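# Put one soap bar in each of three lidded boxes

## Task

By the end, all three boxes must be standing upright, each containing exactly one bar of soap and each covered by its lid. A box that is already shut may have nothing inside it.

## Robot and tools

Robot: two six-joint arms with parallel grippers, left_arm and right_arm, working over one table. Some parts carry a wrist camera. Cameras: cam_high (896x504), cam_low (896x504), cam_left_wrist (672x504), cam_right_wrist (672x504).

Frames. Scene frame: origin at table-top height, midway between the two nominal arm bases, +z up, +x out over the table, left_arm toward +y. Arm names do not match image sides. Calibrated bases in the scene frame: left_arm at (-0.046, +0.275, 0) m, quat_wxyz (+1.000, 0, 0, +0.012); right_arm at (-0.022, -0.322, 0) m, quat_wxyz (+1.000, 0, 0, -0.026). Both have +z up. Each arm's end_effector_position (m) and end_effector_quat_wxyz are given in that arm's own base frame, and the same applies to a wrist camera pose. The fixed cameras and the table use the scene frame. The gripper fingers point along its +z and open along its y. end_effector_position is the point between the pads, about 1 cm short of the tips. Reported hand poses may be a few cm off, more at long reach.

Row layout, shared by execute_actions and move: one flat list of 14 numbers covering both arms. The first 7 are left_arm: wrist pitch (joint4), waist (joint1), wrist roll (joint6), wrist yaw (joint5), elbow (joint3), shoulder (joint2), then gripper opening. The last 7 are the same for right_arm. Every number must be in [-1, 1]. The six joint numbers are offsets, not poses. They count from the arm's Joint targets as they stand when the action or move begins, not from the previous row, so repeating an offset moves the joint further. Scale, in rad per 1.0: wrist pitch 1.83, waist 1.264, wrist roll 7.625, wrist yaw 6.358, elbow 1.276, shoulder 1.32. Send 0 to keep a joint where it is. The opening is absolute: +1 is fully open, -1 is shut. Resend the current value to leave a gripper unchanged, because 0 means half open.

Stated joint ranges (rad): waist -2.880 to 2.880, shoulder 0.000 to 3.142, elbow 0.000 to 3.019, wrist pitch -1.693 to 1.571, wrist yaw -1.571 to 1.571, wrist roll -2.094 to 2.094. The real end can differ by up to 0.084. If an action asks any joint to go more than 0.084 rad outward beyond its range, the action is rejected for both arms. If the first action fails this check, or any action is malformed, the whole call is rejected. A "joint sent to its limit" line means a joint was clipped at its real end.

execute_actions(actions, cameras): actions is a list of actions. Each action is up to 15 rows, one per control step of 1/30 s. A short action holds its final row for the rest of its 15 steps. An empty list only reports state. cameras selects images: omitted, null or ["all"] gives all of them, and [] gives none.

move(target, speed, blend, opening_speed, blocking, cameras): drives all joints together along a path to the target. target is one 14-number row or a list of up to 15 rows. Every row is an offset from the same starting Joint targets, not from the row before. speed is the top rate of the joint with the farthest to go, in rad/s, from 0.01 to 2 (default 0.5). Give one value, or one per target. blend (rad) rounds off the corners at intermediate targets. opening_speed is the gripper rate per second on the -1 to +1 scale, at least 0.2. Use a slow rate near 0.2 on items that could squash. blocking=false returns after about 0.5 s while the move continues. A path takes at least 0.5 s, and anything beyond 10 s falls short. The move does not avoid obstacles or the other arm. The result adds a "move:" line that reports done, off_target, moving, held or fault, limits=held if applicable, and the worst joint error of each arm more than 0.035 rad from target.

wait(seconds 0 to 10): the arms keep their last commands and a running move continues. stop(): brakes a running move, and needs room to do so. zoom_image(camera, region [x0,y0,x1,y1] in pixels, at most 504x504): closer view of that camera's latest image. read_manual: licence texts only. finished_scene(scene 1 or 2): ends the scene for good. Call it only once the goal holds with the robot let go.

Results: Joint positions and Joint velocities per arm, in the same joint order, then the pad gap (m; 0.094 open). Joint targets are the base for your next offsets. grip_measured is the opening on the command scale, and reads up to about 3 mm narrower than a firmly squeezed part. grip_effort_nm is the gripper motor effort, negative when closing, and fingers hitting their stop can look like a grasp. Joint torques are signed toward larger joint angles, and numbers 1 and 5 wrap at ±28 N m. "within noise" means the arm is still. "joint command not followed" means the clearance check changed some targets. Step readings appear only after execute_actions. A "Tool commands" line shows the present gripper commands.

Motion limits: each joint target can lead the measured angle by only a fixed amount per step. Targets that would move a gripper more than 110 mm from where it is get scaled back. Large moves therefore take several actions, and very small turns may not start. To release a push, or after an arm is dragged, command its targets back past its measured positions. The scene keeps running while you think.

Avoid: dropping or flinging soap or lids, releasing a part while it is still moving, slamming, hard presses, and collisions between the two arms, which can end the scene. Anything off the table fails the task. Brief outside tugs can disturb held or loose items. Motors heat when holding loads, when stretched out, or when pushing against something immovable. MOTOR HOT appears at 85 °C. At 100 °C that arm goes limp for 30 to 60 s or more, sometimes with no warning.

Each tool is called after "Call:" as name(argument=value, ...), one argument or row to a line, values as JSON.

## Session

Call:
execute_actions(
  actions=[],
)

Scene clock: 0.00 s.
left_arm: end_effector_position=(+0.2820, +0.4381, +0.1433) grip_measured=+1.000 grip_effort_nm=n/a end_effector_quat_wxyz=(+0.152, -0.543, +0.653, +0.506) | right_arm: end_effector_position=(+0.3367, +0.3360, +0.3143) grip_measured=+1.000 grip_effort_nm=n/a end_effector_quat_wxyz=(+0.207, -0.617, +0.710, +0.270)
Joint names: [wrist pitch, waist, wrist roll, wrist yaw, elbow, shoulder]
Joint positions: left_arm=[-0.387 0.714 -0.356 -1.023 0.983 1.61 0.094] | right_arm=[-1.176 0.584 -0.726 -0.588 1.338 1.338 0.094]
Joint velocities: within noise
Joint torques (N m): no reading
Motor temperatures (°C): left_arm=[27 28 29 28 43 36 29] | right_arm=[29 32 28 30 42 34 30]
Heat: left arm: hottest elbow 43 °C; right arm: hottest elbow 42 °C.
Joint targets: left_arm=[-0.385 0.714 -0.356 -1.023 1.002 1.614] | right_arm=[-1.174 0.584 -0.726 -0.588 1.364 1.342]
Tool commands: left_gripper/opening=+1.0 right_gripper/opening=+1.0

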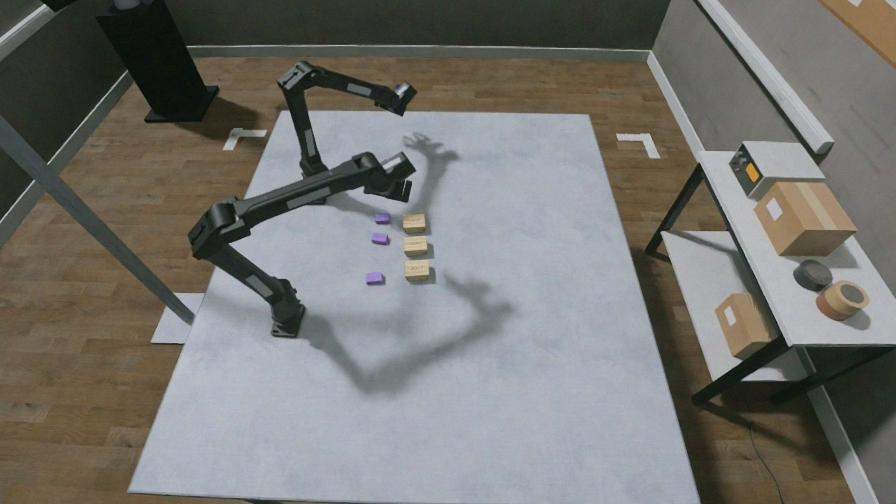

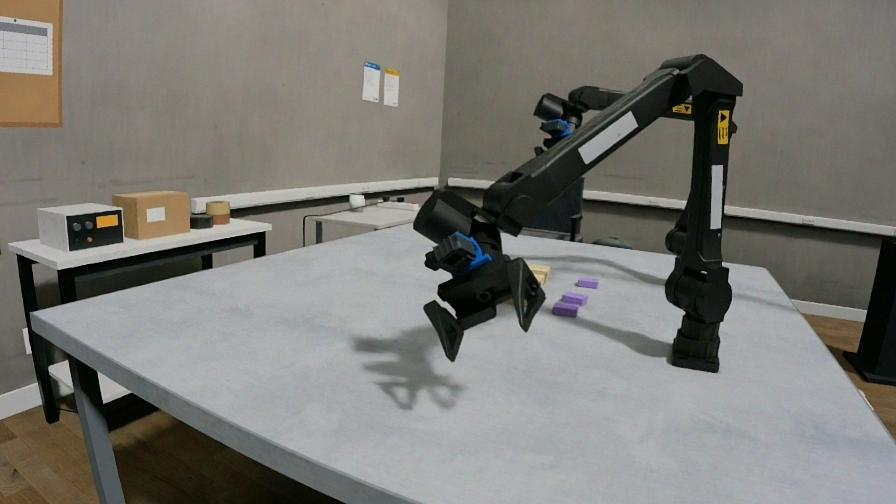

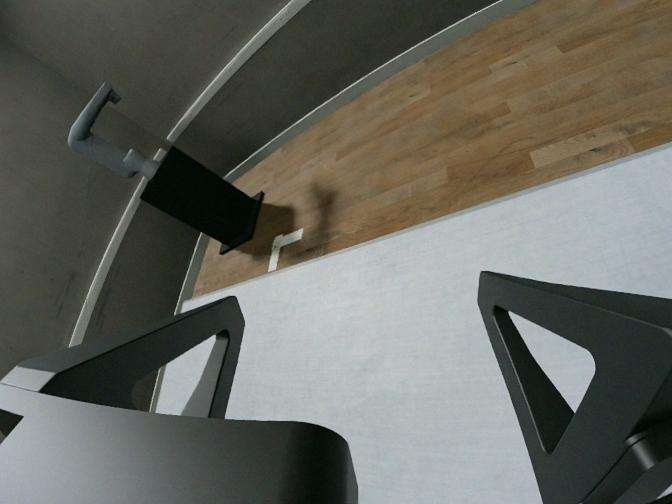

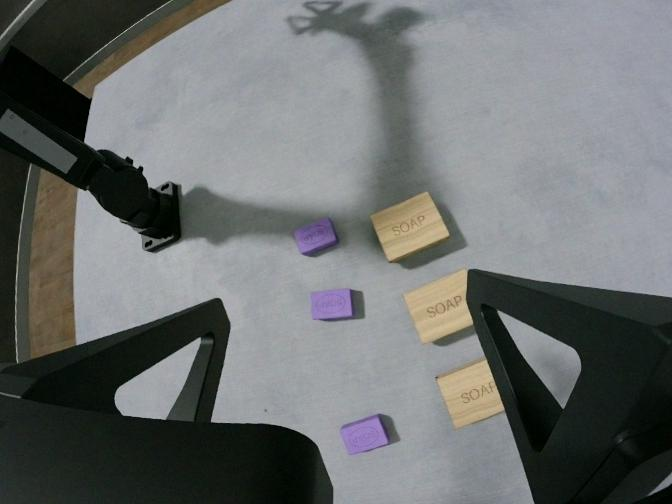

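Call:
move(
  target=[0,0,0,0,0,0,1,-0.2178,0.1808,0.2018,0.0925,0.313,0.2915,0.62],
  speed=0.8,
  cameras=["cam_low","cam_right_wrist"],
)

Call:
zoom_image(
  camera="cam_low",
  region=[480, 240, 620, 330],
)

Scene clock: 31.43 s.
left_arm: end_effector_position=(+0.2820, +0.4381, +0.1433) grip_measured=+1.000 grip_effort_nm=-0.007 end_effector_quat_wxyz=(+0.152, -0.543, +0.653, +0.506) | right_arm: end_effector_position=(+0.3616, +0.3777, +0.2508) grip_measured=+0.622 grip_effort_nm=-0.139 end_effector_quat_wxyz=(+0.001, -0.004, +1.000, +0.003)
Joint names: [wrist pitch, waist, wrist roll, wrist yaw, elbow, shoulder]
Joint positions: left_arm=[-0.387 0.714 -0.356 -1.023 0.983 1.61 0.094] | right_arm=[-1.565 0.807 0.799 -0.002 1.704 1.704 0.076]
Joint velocities: within noise
Joint torques (N m): left_arm=[1.95 -1.55 -0.11 -0.57 10.85 -15.85] | right_arm=[0.08 0.5 0.14 -0.02 14.75 -14.33]
Motor temperatures (°C): left_arm=[27 28 29 28 47 38 29] | right_arm=[29 32 28 30 48 34 30]
Heat: left arm: hottest elbow 47 °C; right arm: hottest elbow 48 °C.
Joint targets: left_arm=[-0.385 0.714 -0.356 -1.023 1.002 1.614] | right_arm=[-1.573 0.812 0.813 0.000 1.763 1.726]
move: off_target (right_arm); right_arm: the elbow is farthest, 0.060 rad from its target
Images, in order (width x height): cam_low 896x504, cam_right_wrist 672x504.

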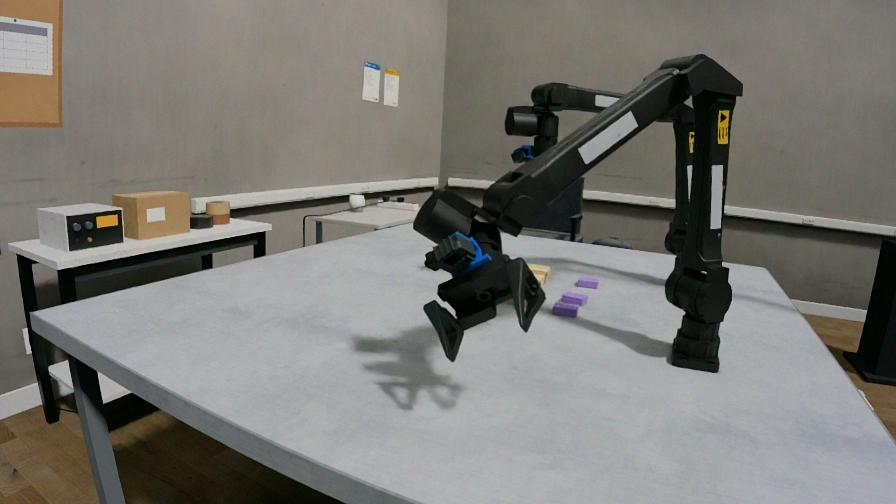

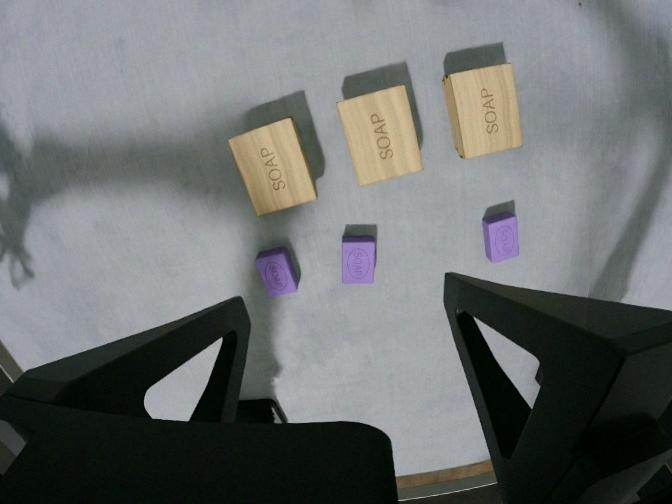

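Scaled by 3.600 from the camera's 896x504 image, which has a finer 1280x720 frame.

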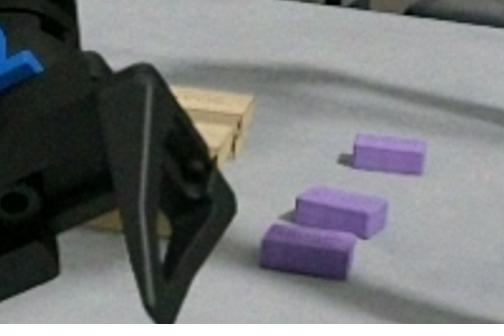

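Call:
move(
  target=[-0.1672,-0.2524,-0.0407,0.0275,0.3958,0.1409,1,0.1426,0.0332,-0.0206,0,-0.076,0.1705,0.62],
  speed=0.5,
  cameras=["cam_low","cam_right_wrist"],
)

Call:
zoom_image(
  camera="cam_low",
  region=[480, 240, 620, 330],
)

Scene clock: 67.37 s.
left_arm: end_effector_position=(+0.5310, +0.3594, +0.2137) grip_measured=+1.000 grip_effort_nm=-0.012 end_effector_quat_wxyz=(+0.308, -0.537, +0.698, +0.359) | right_arm: end_effector_position=(+0.3880, +0.4392, +0.1145) grip_measured=+0.622 grip_effort_nm=-0.134 end_effector_quat_wxyz=(-0.005, -0.089, +0.996, -0.004)
Joint names: [wrist pitch, waist, wrist roll, wrist yaw, elbow, shoulder]
Joint positions: left_arm=[-0.679 0.393 -0.652 -0.852 1.454 1.768 0.094] | right_arm=[-1.321 0.848 0.669 -0.001 1.673 1.936 0.076]
Joint velocities: within noise
Joint torques (N m): left_arm=[1.4 -1.38 -0.24 -0.39 15.45 -18.02] | right_arm=[0.68 0.67 -0.09 -0.04 8.85 -18.14]
Motor temperatures (°C): left_arm=[27 28 29 28 50 39 29] | right_arm=[29 32 28 30 52 36 30]
Heat: left arm: hottest elbow 50 °C; right arm: hottest elbow 52 °C.
Joint targets: left_arm=[-0.691 0.395 -0.666 -0.848 1.507 1.800] | right_arm=[-1.312 0.854 0.656 0.000 1.666 1.951]
move: off_target (left_arm); left_arm: the elbow is farthest, 0.053 rad from its target
Images, in order (width x height): cam_low 896x504, cam_right_wrist 672x504.

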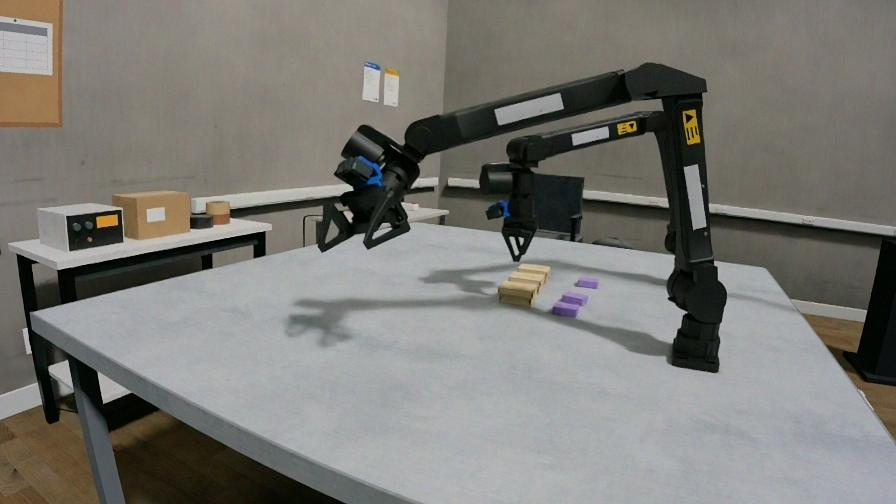

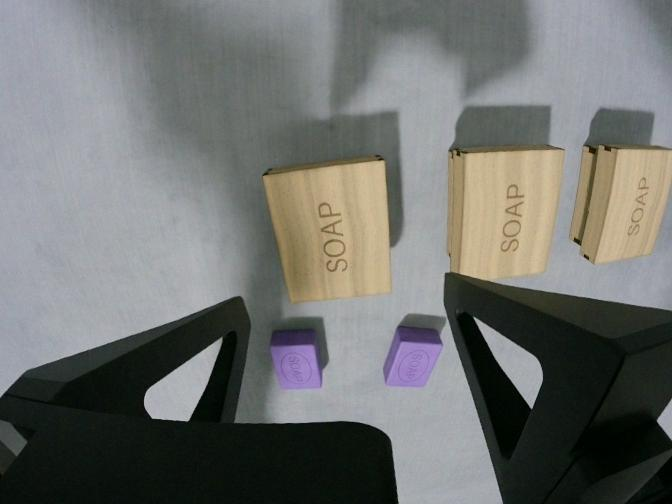

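Scaled by 3.600 from the camera's 896x504 image, which has a finer 1280x720 frame.

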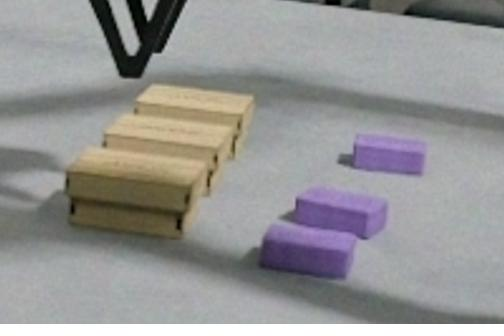

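Call:
move(
  target=[0,0,0,0,0,0,1,0.0413,0.0047,0.0041,0,-0.0298,0.022,0.62],
  cameras=["cam_right_wrist"],
)

Call:
zoom_image(
  camera="cam_right_wrist",
  region=[200, 100, 480, 400],
)

Scene clock: 146.60 s.
left_arm: end_effector_position=(+0.5310, +0.3594, +0.2136) grip_measured=+1.000 grip_effort_nm=-0.007 end_effector_quat_wxyz=(+0.308, -0.538, +0.698, +0.359) | right_arm: end_effector_position=(+0.3892, +0.4453, +0.0895) grip_measured=+0.622 grip_effort_nm=-0.139 end_effector_quat_wxyz=(+0.001, -0.090, +0.996, +0.002)
Joint names: [wrist pitch, waist, wrist roll, wrist yaw, elbow, shoulder]
Joint positions: left_arm=[-0.679 0.393 -0.652 -0.852 1.454 1.768 0.094] | right_arm=[-1.245 0.853 0.673 -0.001 1.637 1.958 0.076]
Joint velocities: within noise
Joint torques (N m): left_arm=[1.44 -1.38 -0.25 -0.39 15.45 -18.08] | right_arm=[0.69 0.73 0.13 -0.04 8.42 -17.44]
Motor temperatures (°C): left_arm=[27 28 29 28 66 41 29] | right_arm=[29 32 28 30 50 37 30]
Heat: left arm: hottest elbow 66 °C; right arm: hottest elbow 50 °C.
Joint targets: left_arm=[-0.691 0.395 -0.666 -0.848 1.507 1.800] | right_arm=[-1.236 0.860 0.687 0.000 1.628 1.980]
move: off_target (left_arm); left_arm: the elbow is farthest, 0.053 rad from its target
Images, in order (width x height): cam_right_wrist 672x504.

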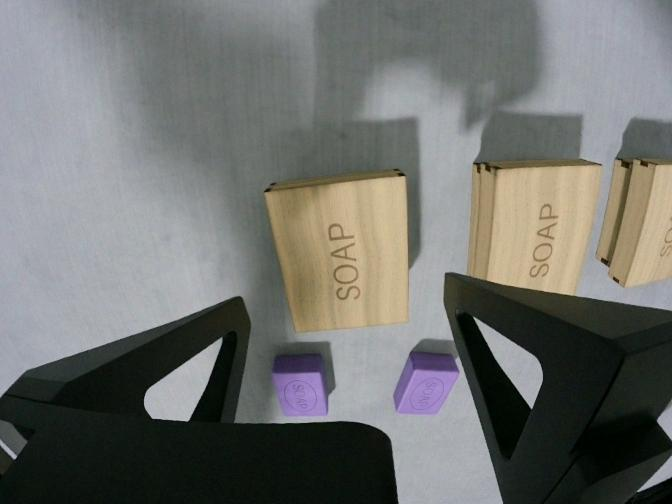

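Scaled by 1.680 from the camera's 672x504 image, which has a finer 960x720 frame.

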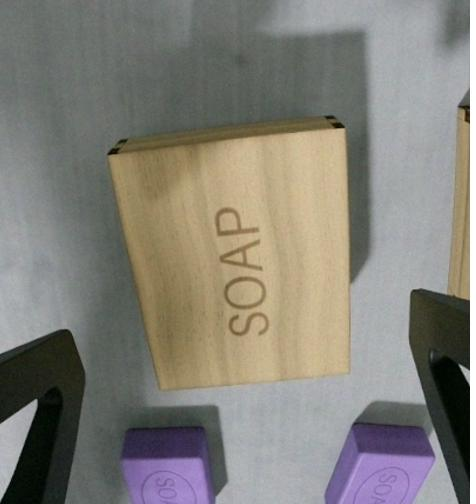

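Call:
move(
  target=[0,0,0,0,0.94,0,1,0.0505,0.0008,0,0,-0.040,0.032,0.62],
  speed=0.6,
  cameras=["cam_right_wrist"],
)

Call:
zoom_image(
  camera="cam_right_wrist",
  region=[200, 100, 480, 400],
)

Scene clock: 170.20 s.
left_arm: end_effector_position=(+0.4969, +0.3450, +0.8230) grip_measured=+1.000 grip_effort_nm=-0.007 end_effector_quat_wxyz=(+0.736, -0.564, +0.336, +0.165) | right_arm: end_effector_position=(+0.3902, +0.4468, +0.0509) grip_measured=+0.622 grip_effort_nm=-0.139 end_effector_quat_wxyz=(+0.004, -0.090, +0.996, +0.005)
Joint names: [wrist pitch, waist, wrist roll, wrist yaw, elbow, shoulder]
Joint positions: left_arm=[-0.682 0.393 -0.652 -0.85 2.676 1.783 0.094] | right_arm=[-1.153 0.853 0.674 -0.001 1.588 1.995 0.076]
Joint velocities: within noise
Joint torques (N m): left_arm=[1.88 -1.38 -0.17 0.13 10.48 -16.32] | right_arm=[0.62 0.73 0.13 -0.04 8.03 -17.2]
Motor temperatures (°C): left_arm=[27 28 29 28 67 42 29] | right_arm=[29 32 28 30 48 39 30]
Heat: left arm: hottest elbow 67 °C; right arm: hottest elbow 48 °C.
Joint targets: left_arm=[-0.691 0.395 -0.666 -0.848 2.707 1.800] | right_arm=[-1.144 0.861 0.687 0.000 1.577 2.023]
move: done
Images, in order (width x height): cam_right_wrist 672x504.

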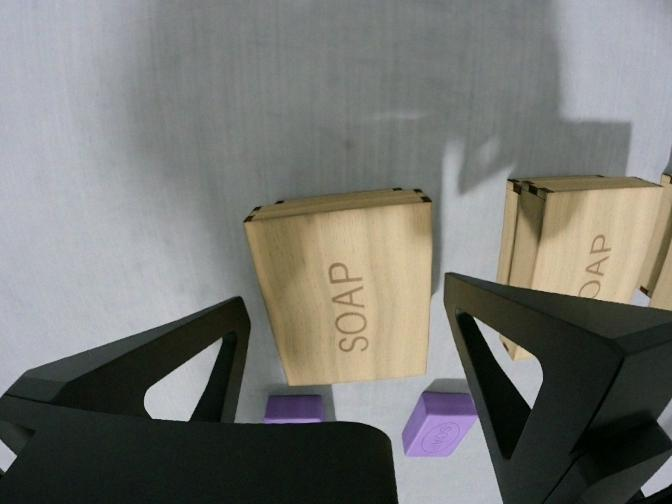

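Scaled by 1.680 from the camera's 672x504 image, which has a finer 960x720 frame.

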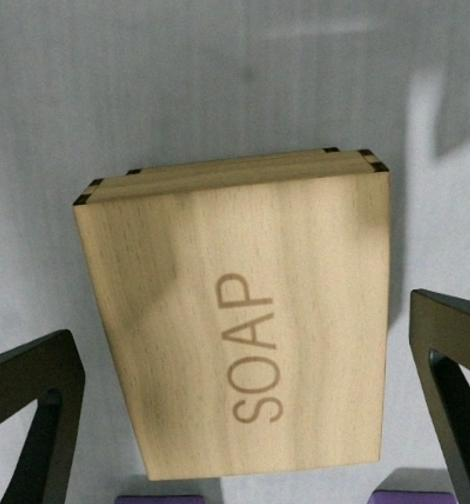

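Call:
move(
  target=[
    [0,0,0,0,0,0,1,0.010,0,0,0,-0.0095,0.0075,0.62],
    [0,0,0,0,0,0,1,0.010,0,0,0,-0.0095,0.0075,0.35],
  ],
  opening_speed=0.25,
  cameras=["cam_right_wrist","cam_low"],
)

Call:
zoom_image(
  camera="cam_low",
  region=[400, 200, 640, 340],
)

Scene clock: 179.90 s.
left_arm: end_effector_position=(+0.4969, +0.3450, +0.8230) grip_measured=+1.000 grip_effort_nm=-0.012 end_effector_quat_wxyz=(+0.736, -0.564, +0.336, +0.165) | right_arm: end_effector_position=(+0.3889, +0.4456, +0.0397) grip_measured=+0.355 grip_effort_nm=-1.023 end_effector_quat_wxyz=(+0.001, -0.090, +0.996, +0.002)
Joint names: [wrist pitch, waist, wrist roll, wrist yaw, elbow, shoulder]
Joint positions: left_arm=[-0.682 0.393 -0.652 -0.85 2.676 1.783 0.094] | right_arm=[-1.135 0.854 0.674 -0.001 1.575 2.006 0.064]
Joint velocities: within noise
Joint torques (N m): left_arm=[1.94 -1.32 -0.17 0.13 10.61 -16.26] | right_arm=[0.7 0.73 0.13 -0.04 7.98 -17.32]
Motor temperatures (°C): left_arm=[27 28 29 28 65 41 29] | right_arm=[29 32 28 30 48 39 30]
Heat: left arm: hottest elbow 65 °C; right arm: hottest elbow 48 °C.
Joint targets: left_arm=[-0.691 0.395 -0.666 -0.848 2.707 1.800] | right_arm=[-1.126 0.861 0.687 0.000 1.565 2.033]
move: done
Images, in order (width x height): cam_low 896x504, cam_right_wrist 672x504.

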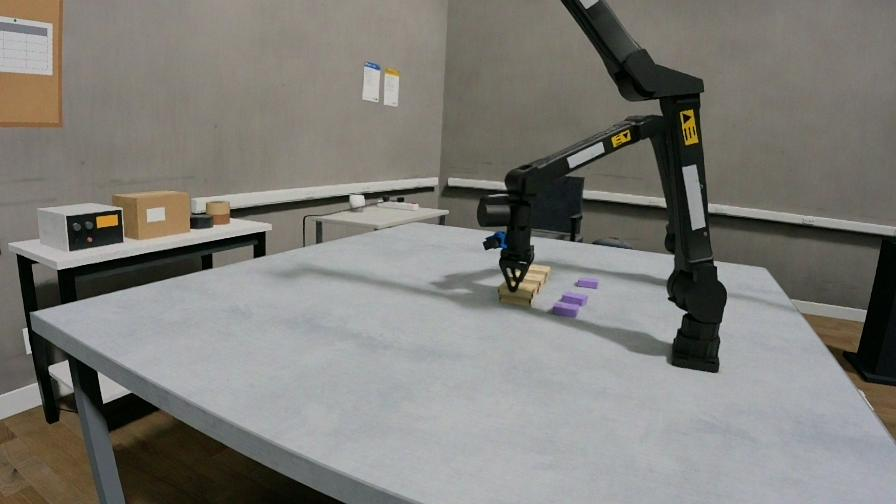

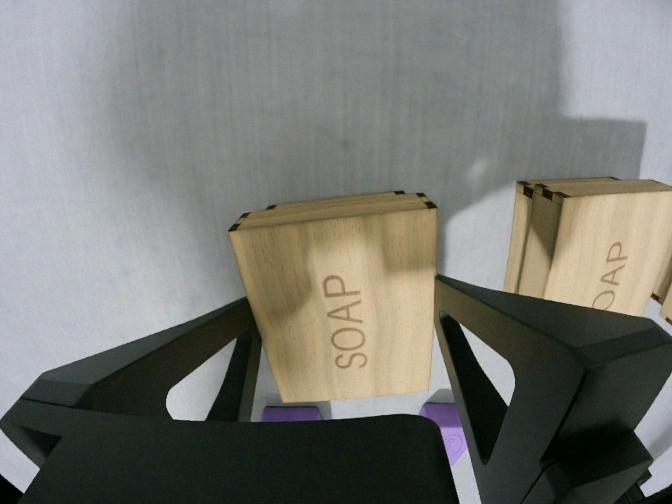

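Scaled by 2.100 from the camera's 896x504 image, which has a finer 1280x720 frame.

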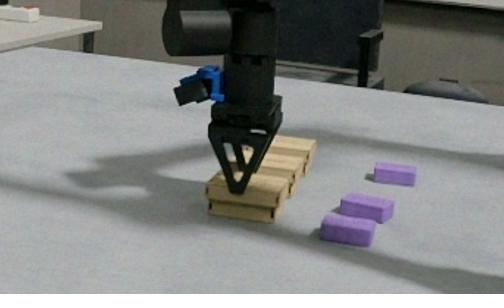

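Call:
move(
  target=[
    [0,0,0,0,0,0,1,0,0,0,0,0,0,0.33],
    [0,0,0,0,0,0,1,-0.0066,0,0,0,0.043,-0.019,0.33],
    [0,0,0,0,0,0,1,-0.139,0,0,0,0.170,-0.093,0.33],
  ],
  speed=0.25,
  opening_speed=0.3,
  cameras=["cam_right_wrist","cam_low"],
)

Call:
zoom_image(
  camera="cam_low",
  region=[400, 200, 640, 340],
)

Scene clock: 193.77 s.
left_arm: end_effector_position=(+0.4969, +0.3450, +0.8230) grip_measured=+1.000 grip_effort_nm=-0.007 end_effector_quat_wxyz=(+0.736, -0.564, +0.336, +0.165) | right_arm: end_effector_position=(+0.3889, +0.4456, +0.1435) grip_measured=+0.351 grip_effort_nm=-1.082 end_effector_quat_wxyz=(+0.001, -0.090, +0.996, +0.002)
Joint names: [wrist pitch, waist, wrist roll, wrist yaw, elbow, shoulder]
Joint positions: left_arm=[-0.682 0.393 -0.652 -0.85 2.676 1.783 0.094] | right_arm=[-1.372 0.854 0.674 -0.001 1.727 1.921 0.063]
Joint velocities: within noise
Joint torques (N m): left_arm=[1.95 -1.44 -0.17 0.13 10.62 -16.21] | right_arm=[0.08 0.79 0.13 -0.04 14.09 -19.72]
Motor temperatures (°C): left_arm=[27 28 29 28 63 40 29] | right_arm=[29 32 28 30 47 38 31]
Heat: left arm: hottest elbow 63 °C; right arm: hottest elbow 47 °C.
Joint targets: left_arm=[-0.691 0.395 -0.666 -0.848 2.707 1.800] | right_arm=[-1.380 0.861 0.687 0.000 1.782 1.910]
move: off_target (right_arm); right_arm: the elbow is farthest, 0.055 rad from its target
Images, in order (width x height): cam_low 896x504, cam_right_wrist 672x504.

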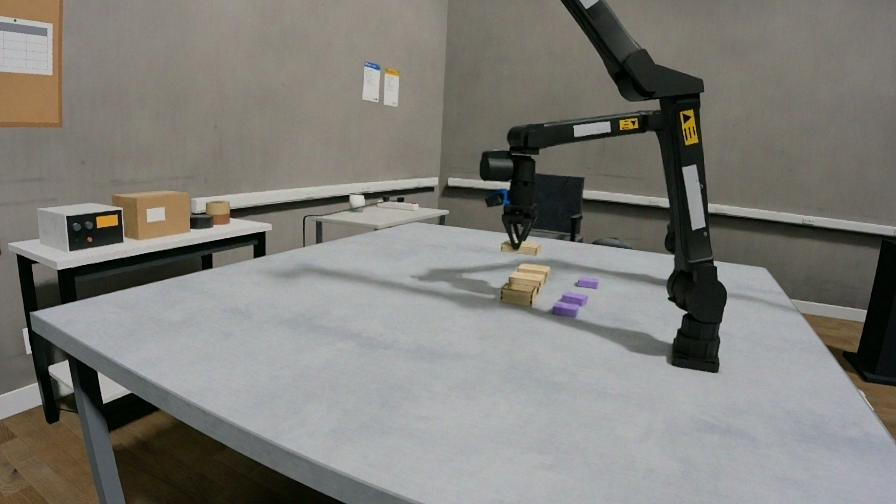

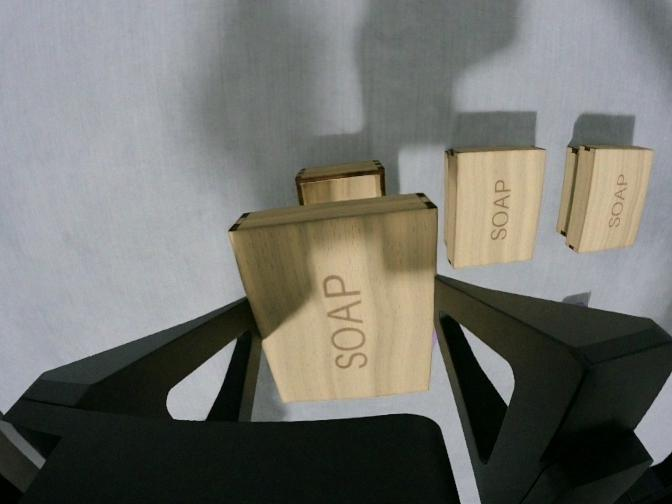

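Scaled by 2.100 from the camera's 896x504 image, which has a finer 1280x720 frame.

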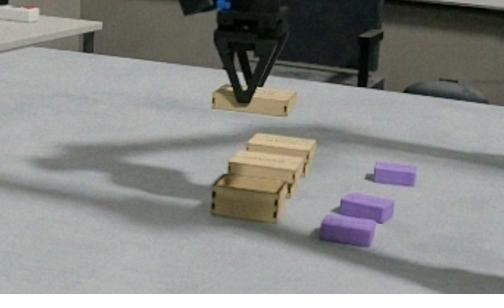

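Call:
zoom_image(
  camera="cam_low",
  region=[480, 260, 560, 320],
)

Call:
zoom_image(
  camera="cam_high",
  region=[300, 100, 700, 400],
)

Call:
zoom_image(
  camera="cam_right_wrist",
  region=[280, 140, 400, 230],
)

Scaled by 6.300 from the camera's 896x504 image, which has a finer 1280x720 frame.

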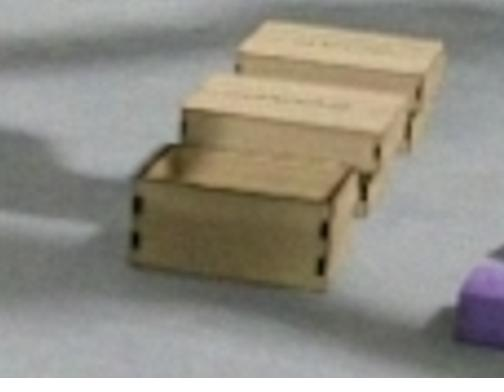

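This scene's latest camera images include none from cam_high. They are from: cam_low, cam_right_wrist. cam_high's image comes with the result of a call that names it in "cameras".

Scaled by 4.200 from the camera's 672x504 image, which has a finer 960x720 frame.

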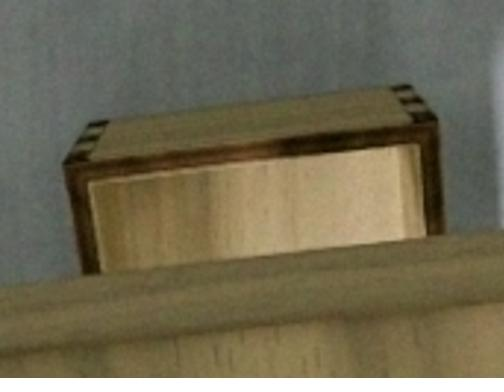

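Call:
wait(
  seconds=0,
  cameras=["cam_high"],
)

Call:
zoom_image(
  camera="cam_high",
  region=[400, 100, 700, 300],
)

Scene clock: 207.60 s.
left_arm: end_effector_position=(+0.4969, +0.3450, +0.8230) grip_measured=+1.000 grip_effort_nm=-0.017 end_effector_quat_wxyz=(+0.736, -0.564, +0.336, +0.165) | right_arm: end_effector_position=(+0.3888, +0.4456, +0.1435) grip_measured=+0.351 grip_effort_nm=-1.077 end_effector_quat_wxyz=(+0.001, -0.090, +0.996, +0.002)
Joint names: [wrist pitch, waist, wrist roll, wrist yaw, elbow, shoulder]
Joint positions: left_arm=[-0.682 0.393 -0.652 -0.85 2.676 1.783 0.094] | right_arm=[-1.372 0.854 0.674 -0.001 1.727 1.921 0.063]
Joint velocities: within noise
Joint torques (N m): left_arm=[1.92 -1.44 -0.17 0.13 10.61 -16.21] | right_arm=[0.08 0.73 0.13 -0.04 14.22 -19.84]
Motor temperatures (°C): left_arm=[27 28 29 28 62 40 29] | right_arm=[29 32 28 30 49 40 31]
Heat: left arm: hottest elbow 62 °C; right arm: hottest elbow 49 °C.
Joint targets: left_arm=[-0.691 0.395 -0.666 -0.848 2.707 1.800] | right_arm=[-1.380 0.861 0.687 0.000 1.782 1.910]
Tool commands: left_gripper/opening=+1.0 right_gripper/opening=+0.33
Images, in order (width x height): cam_high 896x504.

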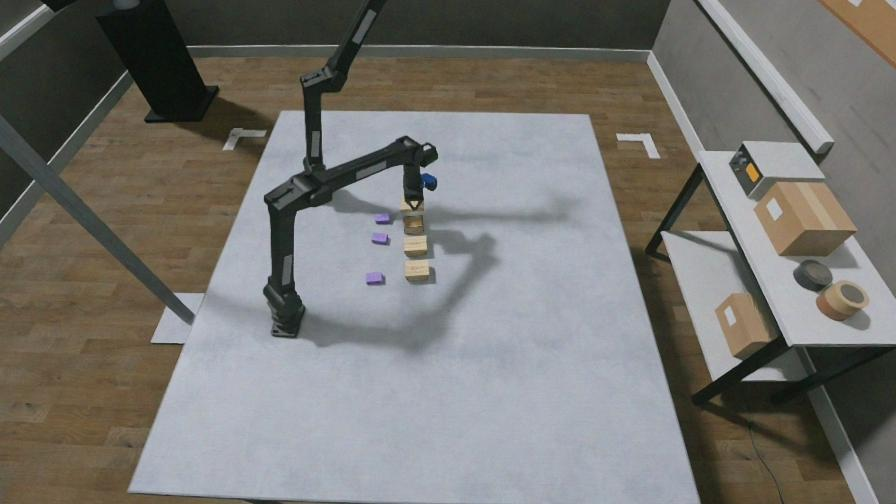

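Scaled by 1.680 from the camera's 896x504 image, which has a finer 1280x720 frame.

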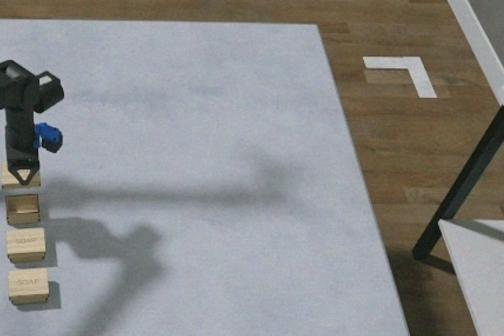

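Call:
zoom_image(
  camera="cam_high",
  region=[390, 190, 440, 250],
)

Scaled by 8.400 from the camera's 896x504 image, which has a finer 1280x720 frame.

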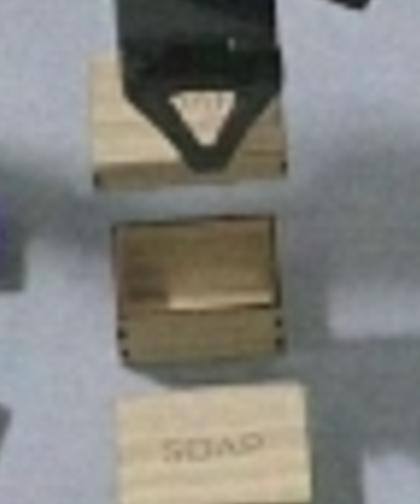

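Call:
move(
  target=[
    [0,0,0,0,0,0,1,0,0.198,0,0,0,0,0.33],
    [0,0,0,0,0,0,1,0.009,0.198,0,0,-0.049,0.026,0.33],
    [0,0,0,0,0,0,1,0.155,0.198,0,0,-0.179,0.105,0.33],
  ],
  speed=[0.4,0.2,0.2],
  cameras=["cam_right_wrist","cam_low"],
)

Call:
zoom_image(
  camera="cam_low",
  region=[400, 220, 640, 360],
)

Scene clock: 235.83 s.
left_arm: end_effector_position=(+0.4969, +0.3450, +0.8230) grip_measured=+1.000 grip_effort_nm=-0.012 end_effector_quat_wxyz=(+0.736, -0.564, +0.336, +0.165) | right_arm: end_effector_position=(+0.2618, +0.5362, +0.0359) grip_measured=+0.351 grip_effort_nm=-1.077 end_effector_quat_wxyz=(+0.007, -0.219, +0.976, +0.009)
Joint names: [wrist pitch, waist, wrist roll, wrist yaw, elbow, shoulder]
Joint positions: left_arm=[-0.682 0.393 -0.652 -0.85 2.676 1.783 0.094] | right_arm=[-1.111 1.117 0.676 0 1.576 2.013 0.063]
Joint velocities: within noise
Joint torques (N m): left_arm=[1.94 -1.38 -0.17 0.14 10.62 -16.26] | right_arm=[0.99 -0.44 0.11 -0.08 6.99 -16.97]
Motor temperatures (°C): left_arm=[27 28 29 28 59 39 29] | right_arm=[29 32 28 30 51 41 32]
Heat: left arm: hottest elbow 59 °C; right arm: hottest elbow 51 °C.
Joint targets: left_arm=[-0.691 0.395 -0.666 -0.848 2.707 1.800] | right_arm=[-1.096 1.111 0.687 0.001 1.553 2.048]
move: done
Images, in order (width x height): cam_low 896x504, cam_right_wrist 672x504.

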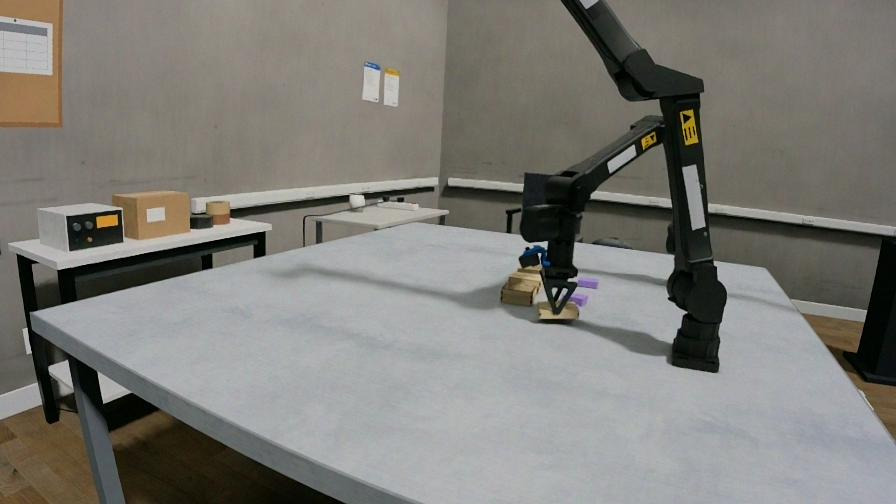

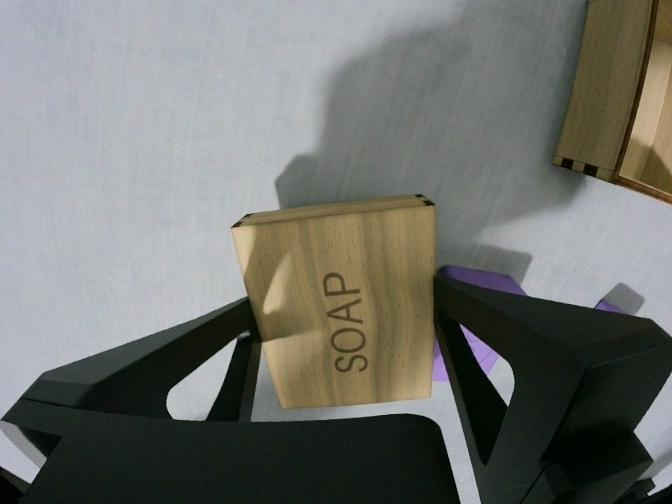

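Scaled by 2.100 from the camera's 896x504 image, which has a finer 1280x720 frame.

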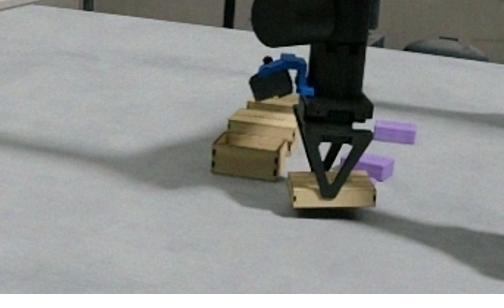

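Call:
move(
  target=[
    [0,0,0,0,0,0,1,0,0.05,0,0,0,0,0.33],
    [0,0,0,0,0,0,1,0.014,0.05,0,0,-0.0125,0.009,0.33],
  ],
  speed=[0.3,0.1],
  cameras=["cam_right_wrist","cam_low"],
)

Call:
zoom_image(
  camera="cam_low",
  region=[500, 260, 620, 340],
)

Scene clock: 246.90 s.
left_arm: end_effector_position=(+0.4969, +0.3450, +0.8230) grip_measured=+1.000 grip_effort_nm=-0.007 end_effector_quat_wxyz=(+0.736, -0.564, +0.336, +0.165) | right_arm: end_effector_position=(+0.2264, +0.5475, +0.0192) grip_measured=+0.351 grip_effort_nm=-1.072 end_effector_quat_wxyz=(+0.003, -0.249, +0.969, +0.004)
Joint names: [wrist pitch, waist, wrist roll, wrist yaw, elbow, shoulder]
Joint positions: left_arm=[-0.682 0.393 -0.652 -0.85 2.676 1.783 0.094] | right_arm=[-1.085 1.179 0.676 0 1.554 2.029 0.063]
Joint velocities: within noise
Joint torques (N m): left_arm=[1.95 -1.38 -0.17 0.14 10.59 -16.26] | right_arm=[0.88 -0.38 0.11 -0.09 7.32 -17.08]
Motor temperatures (°C): left_arm=[27 28 29 28 59 39 29] | right_arm=[29 32 28 30 50 41 32]
Heat: left arm: hottest elbow 59 °C; right arm: hottest elbow 50 °C.
Joint targets: left_arm=[-0.691 0.395 -0.666 -0.848 2.707 1.800] | right_arm=[-1.071 1.175 0.687 0.000 1.537 2.060]
move: done
Images, in order (width x height): cam_low 896x504, cam_right_wrist 672x504.

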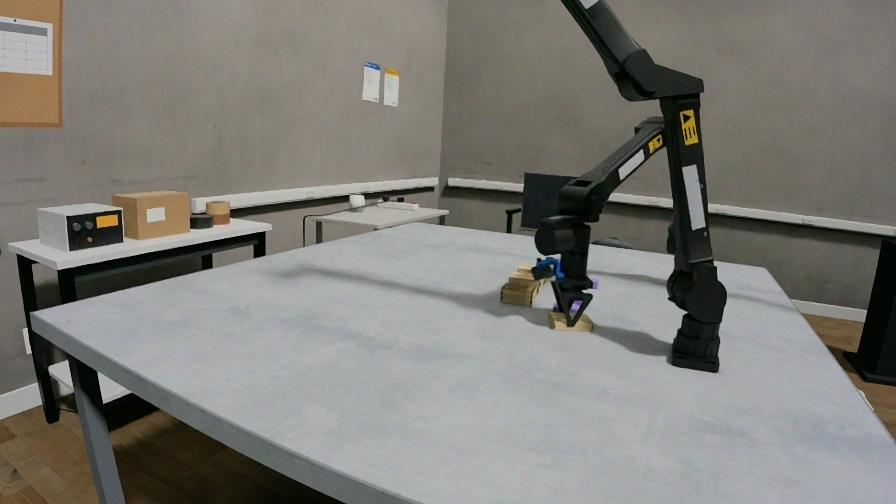

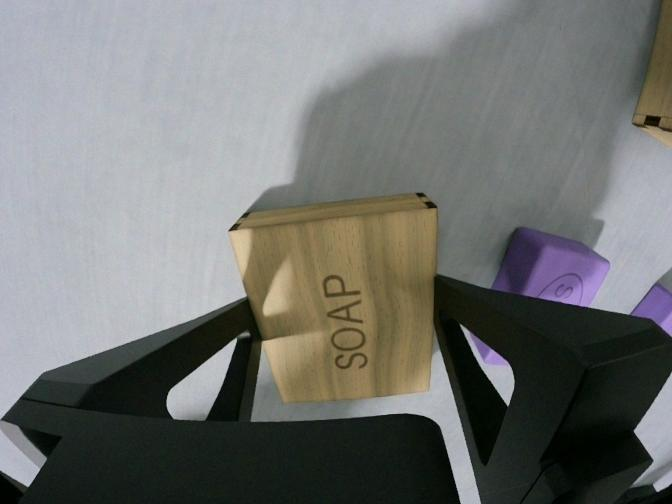

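Scaled by 4.200 from the camera's 896x504 image, which has a finer 1280x720 frame.

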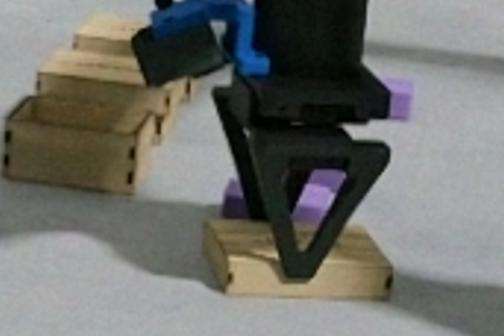

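Call:
move(
  target=[
    [0,0,0,0,0,0,1,0,0,0,0,0,0,0.55],
    [0,0,0,0,0,0,1,-0.0066,0,0,0,0.043,-0.019,0.55],
    [0,0,0,0,0,0,1,-0.118,0,0,0,0.1395,-0.094,0.55],
    [0,0,0,0,0,0,1,-0.133,-0.103,-0.160,0,-0.025,-0.225,0.55],
  ],
  speed=[0.2,0.2,0.3,1.0],
  opening_speed=0.3,
  cameras=["cam_right_wrist","cam_low"],
)

Call:
zoom_image(
  camera="cam_low",
  region=[480, 240, 640, 340],
)

Scene clock: 278.03 s.
left_arm: end_effector_position=(+0.4969, +0.3450, +0.8230) grip_measured=+1.000 grip_effort_nm=-0.007 end_effector_quat_wxyz=(+0.736, -0.564, +0.336, +0.165) | right_arm: end_effector_position=(+0.2681, +0.4641, +0.1435) grip_measured=+0.548 grip_effort_nm=0.046 end_effector_quat_wxyz=(-0.002, +0.706, -0.708, -0.001)
Joint names: [wrist pitch, waist, wrist roll, wrist yaw, elbow, shoulder]
Joint positions: left_arm=[-0.682 0.393 -0.652 -0.85 2.676 1.783 0.094] | right_arm=[-1.307 1.048 -0.519 0 1.517 1.776 0.073]
Joint velocities: within noise
Joint torques (N m): left_arm=[1.94 -1.38 -0.17 0.14 10.61 -16.26] | right_arm=[0.1 -0.21 -0.12 -0.18 8.47 -17.79]
Motor temperatures (°C): left_arm=[27 28 29 28 57 39 29] | right_arm=[29 32 28 30 49 39 32]
Heat: left arm: hottest elbow 57 °C; right arm: hottest elbow 49 °C.
Joint targets: left_arm=[-0.691 0.395 -0.666 -0.848 2.707 1.800] | right_arm=[-1.314 1.044 -0.533 0.000 1.505 1.763]
move: done
Images, in order (width x height): cam_low 896x504, cam_right_wrist 672x504.

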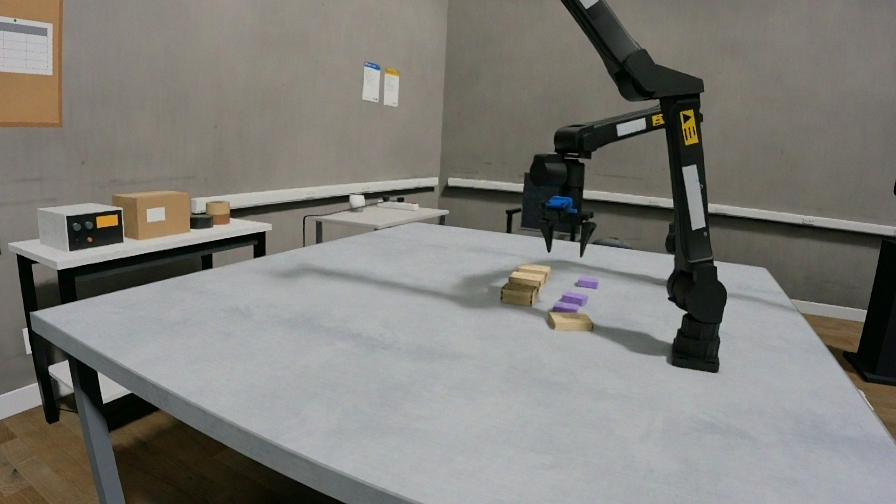

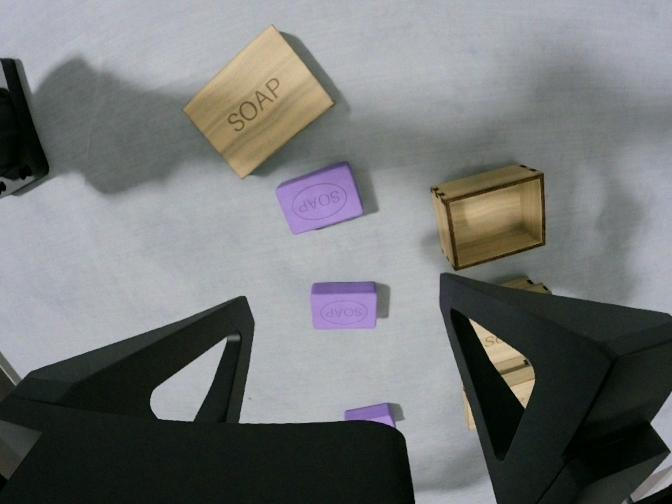

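Scaled by 3.150 from the camera's 896x504 image, which has a finer 1280x720 frame.

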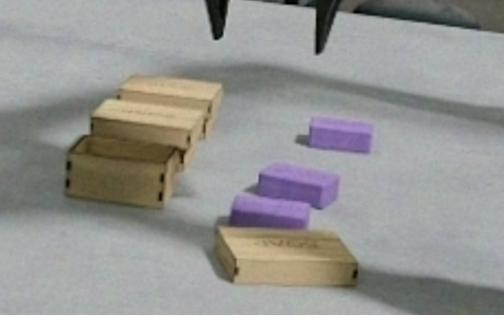

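Call:
move(
  target=[0,0,0,0,0,0,1,0.137,-0.058,0.0083,0,-0.270,-0.082,0.5],
  cameras=["cam_right_wrist"],
)

Call:
zoom_image(
  camera="cam_right_wrist",
  region=[220, 150, 480, 430],
)

Scene clock: 302.90 s.
left_arm: end_effector_position=(+0.4969, +0.3450, +0.8230) grip_measured=+1.000 grip_effort_nm=-0.012 end_effector_quat_wxyz=(+0.736, -0.564, +0.336, +0.165) | right_arm: end_effector_position=(+0.2596, +0.3827, +0.0722) grip_measured=+0.502 grip_effort_nm=-0.139 end_effector_quat_wxyz=(+0.000, -0.667, +0.745, +0.000)
Joint names: [wrist pitch, waist, wrist roll, wrist yaw, elbow, shoulder]
Joint positions: left_arm=[-0.682 0.393 -0.652 -0.85 2.676 1.783 0.094] | right_arm=[-1.072 0.976 -0.483 0 1.172 1.67 0.071]
Joint velocities: within noise
Joint torques (N m): left_arm=[1.95 -1.38 -0.17 0.14 10.62 -16.21] | right_arm=[0.7 -0.38 0.12 -0.19 7.66 -15.38]
Motor temperatures (°C): left_arm=[27 28 29 28 57 39 29] | right_arm=[29 32 28 30 49 39 31]
Heat: left arm: hottest elbow 57 °C; right arm: hottest elbow 49 °C.
Joint targets: left_arm=[-0.691 0.395 -0.666 -0.848 2.707 1.800] | right_arm=[-1.063 0.971 -0.470 0.000 1.161 1.655]
move: done
Images, in order (width x height): cam_right_wrist 672x504.

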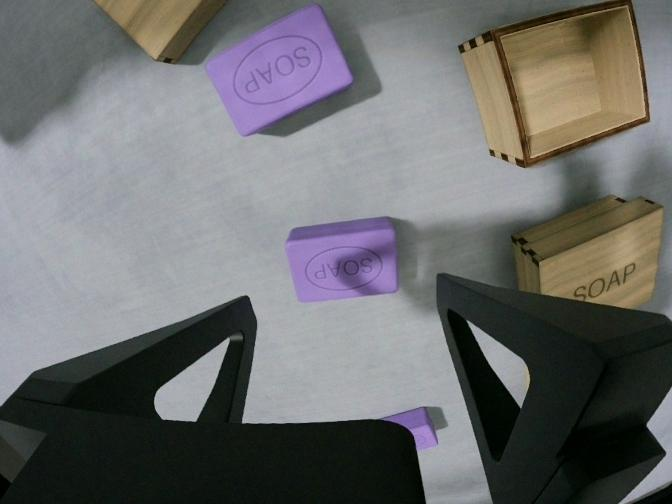

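Scaled by 1.800 from the camera's 672x504 image, which has a finer 960x720 frame.

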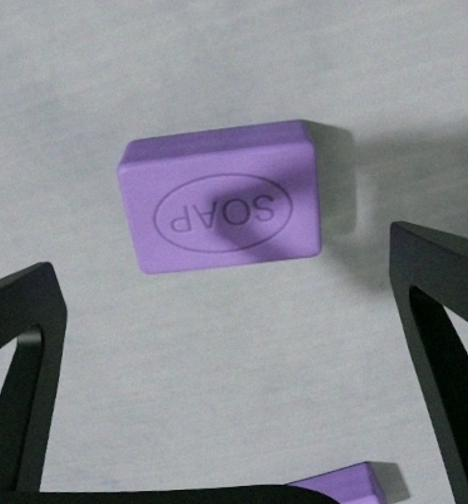

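Call:
move(
  target=[
    [0,0,0,0,0,0,1,0,0,0,0,0,0.0265,0.5],
    [0,0,0,0,0,0,1,0.0749,0,0,0,-0.0666,0.066,0.5],
  ],
  speed=0.25,
  cameras=["cam_right_wrist"],
)

Scene clock: 316.47 s.
left_arm: end_effector_position=(+0.4969, +0.3450, +0.8230) grip_measured=+1.000 grip_effort_nm=-0.007 end_effector_quat_wxyz=(+0.736, -0.564, +0.336, +0.165) | right_arm: end_effector_position=(+0.2541, +0.3745, +0.0210) grip_measured=+0.502 grip_effort_nm=-0.144 end_effector_quat_wxyz=(-0.001, -0.666, +0.746, +0.000)
Joint names: [wrist pitch, waist, wrist roll, wrist yaw, elbow, shoulder]
Joint positions: left_arm=[-0.682 0.393 -0.652 -0.85 2.676 1.783 0.094] | right_arm=[-0.935 0.976 -0.483 0 1.085 1.723 0.071]
Joint velocities: within noise
Joint torques (N m): left_arm=[1.95 -1.38 -0.17 0.14 10.62 -16.26] | right_arm=[0.62 -0.38 0.13 -0.18 7.09 -12.75]
Motor temperatures (°C): left_arm=[27 28 29 28 56 39 29] | right_arm=[29 32 28 30 48 38 31]
Heat: left arm: hottest elbow 56 °C; right arm: hottest elbow 48 °C.
Joint targets: left_arm=[-0.691 0.395 -0.666 -0.848 2.707 1.800] | right_arm=[-0.926 0.971 -0.470 0.000 1.076 1.742]
move: done
Images, in order (width x height): cam_right_wrist 672x504.

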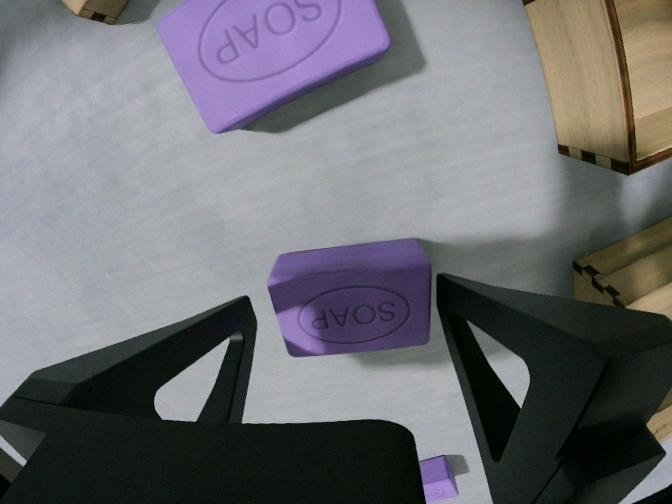

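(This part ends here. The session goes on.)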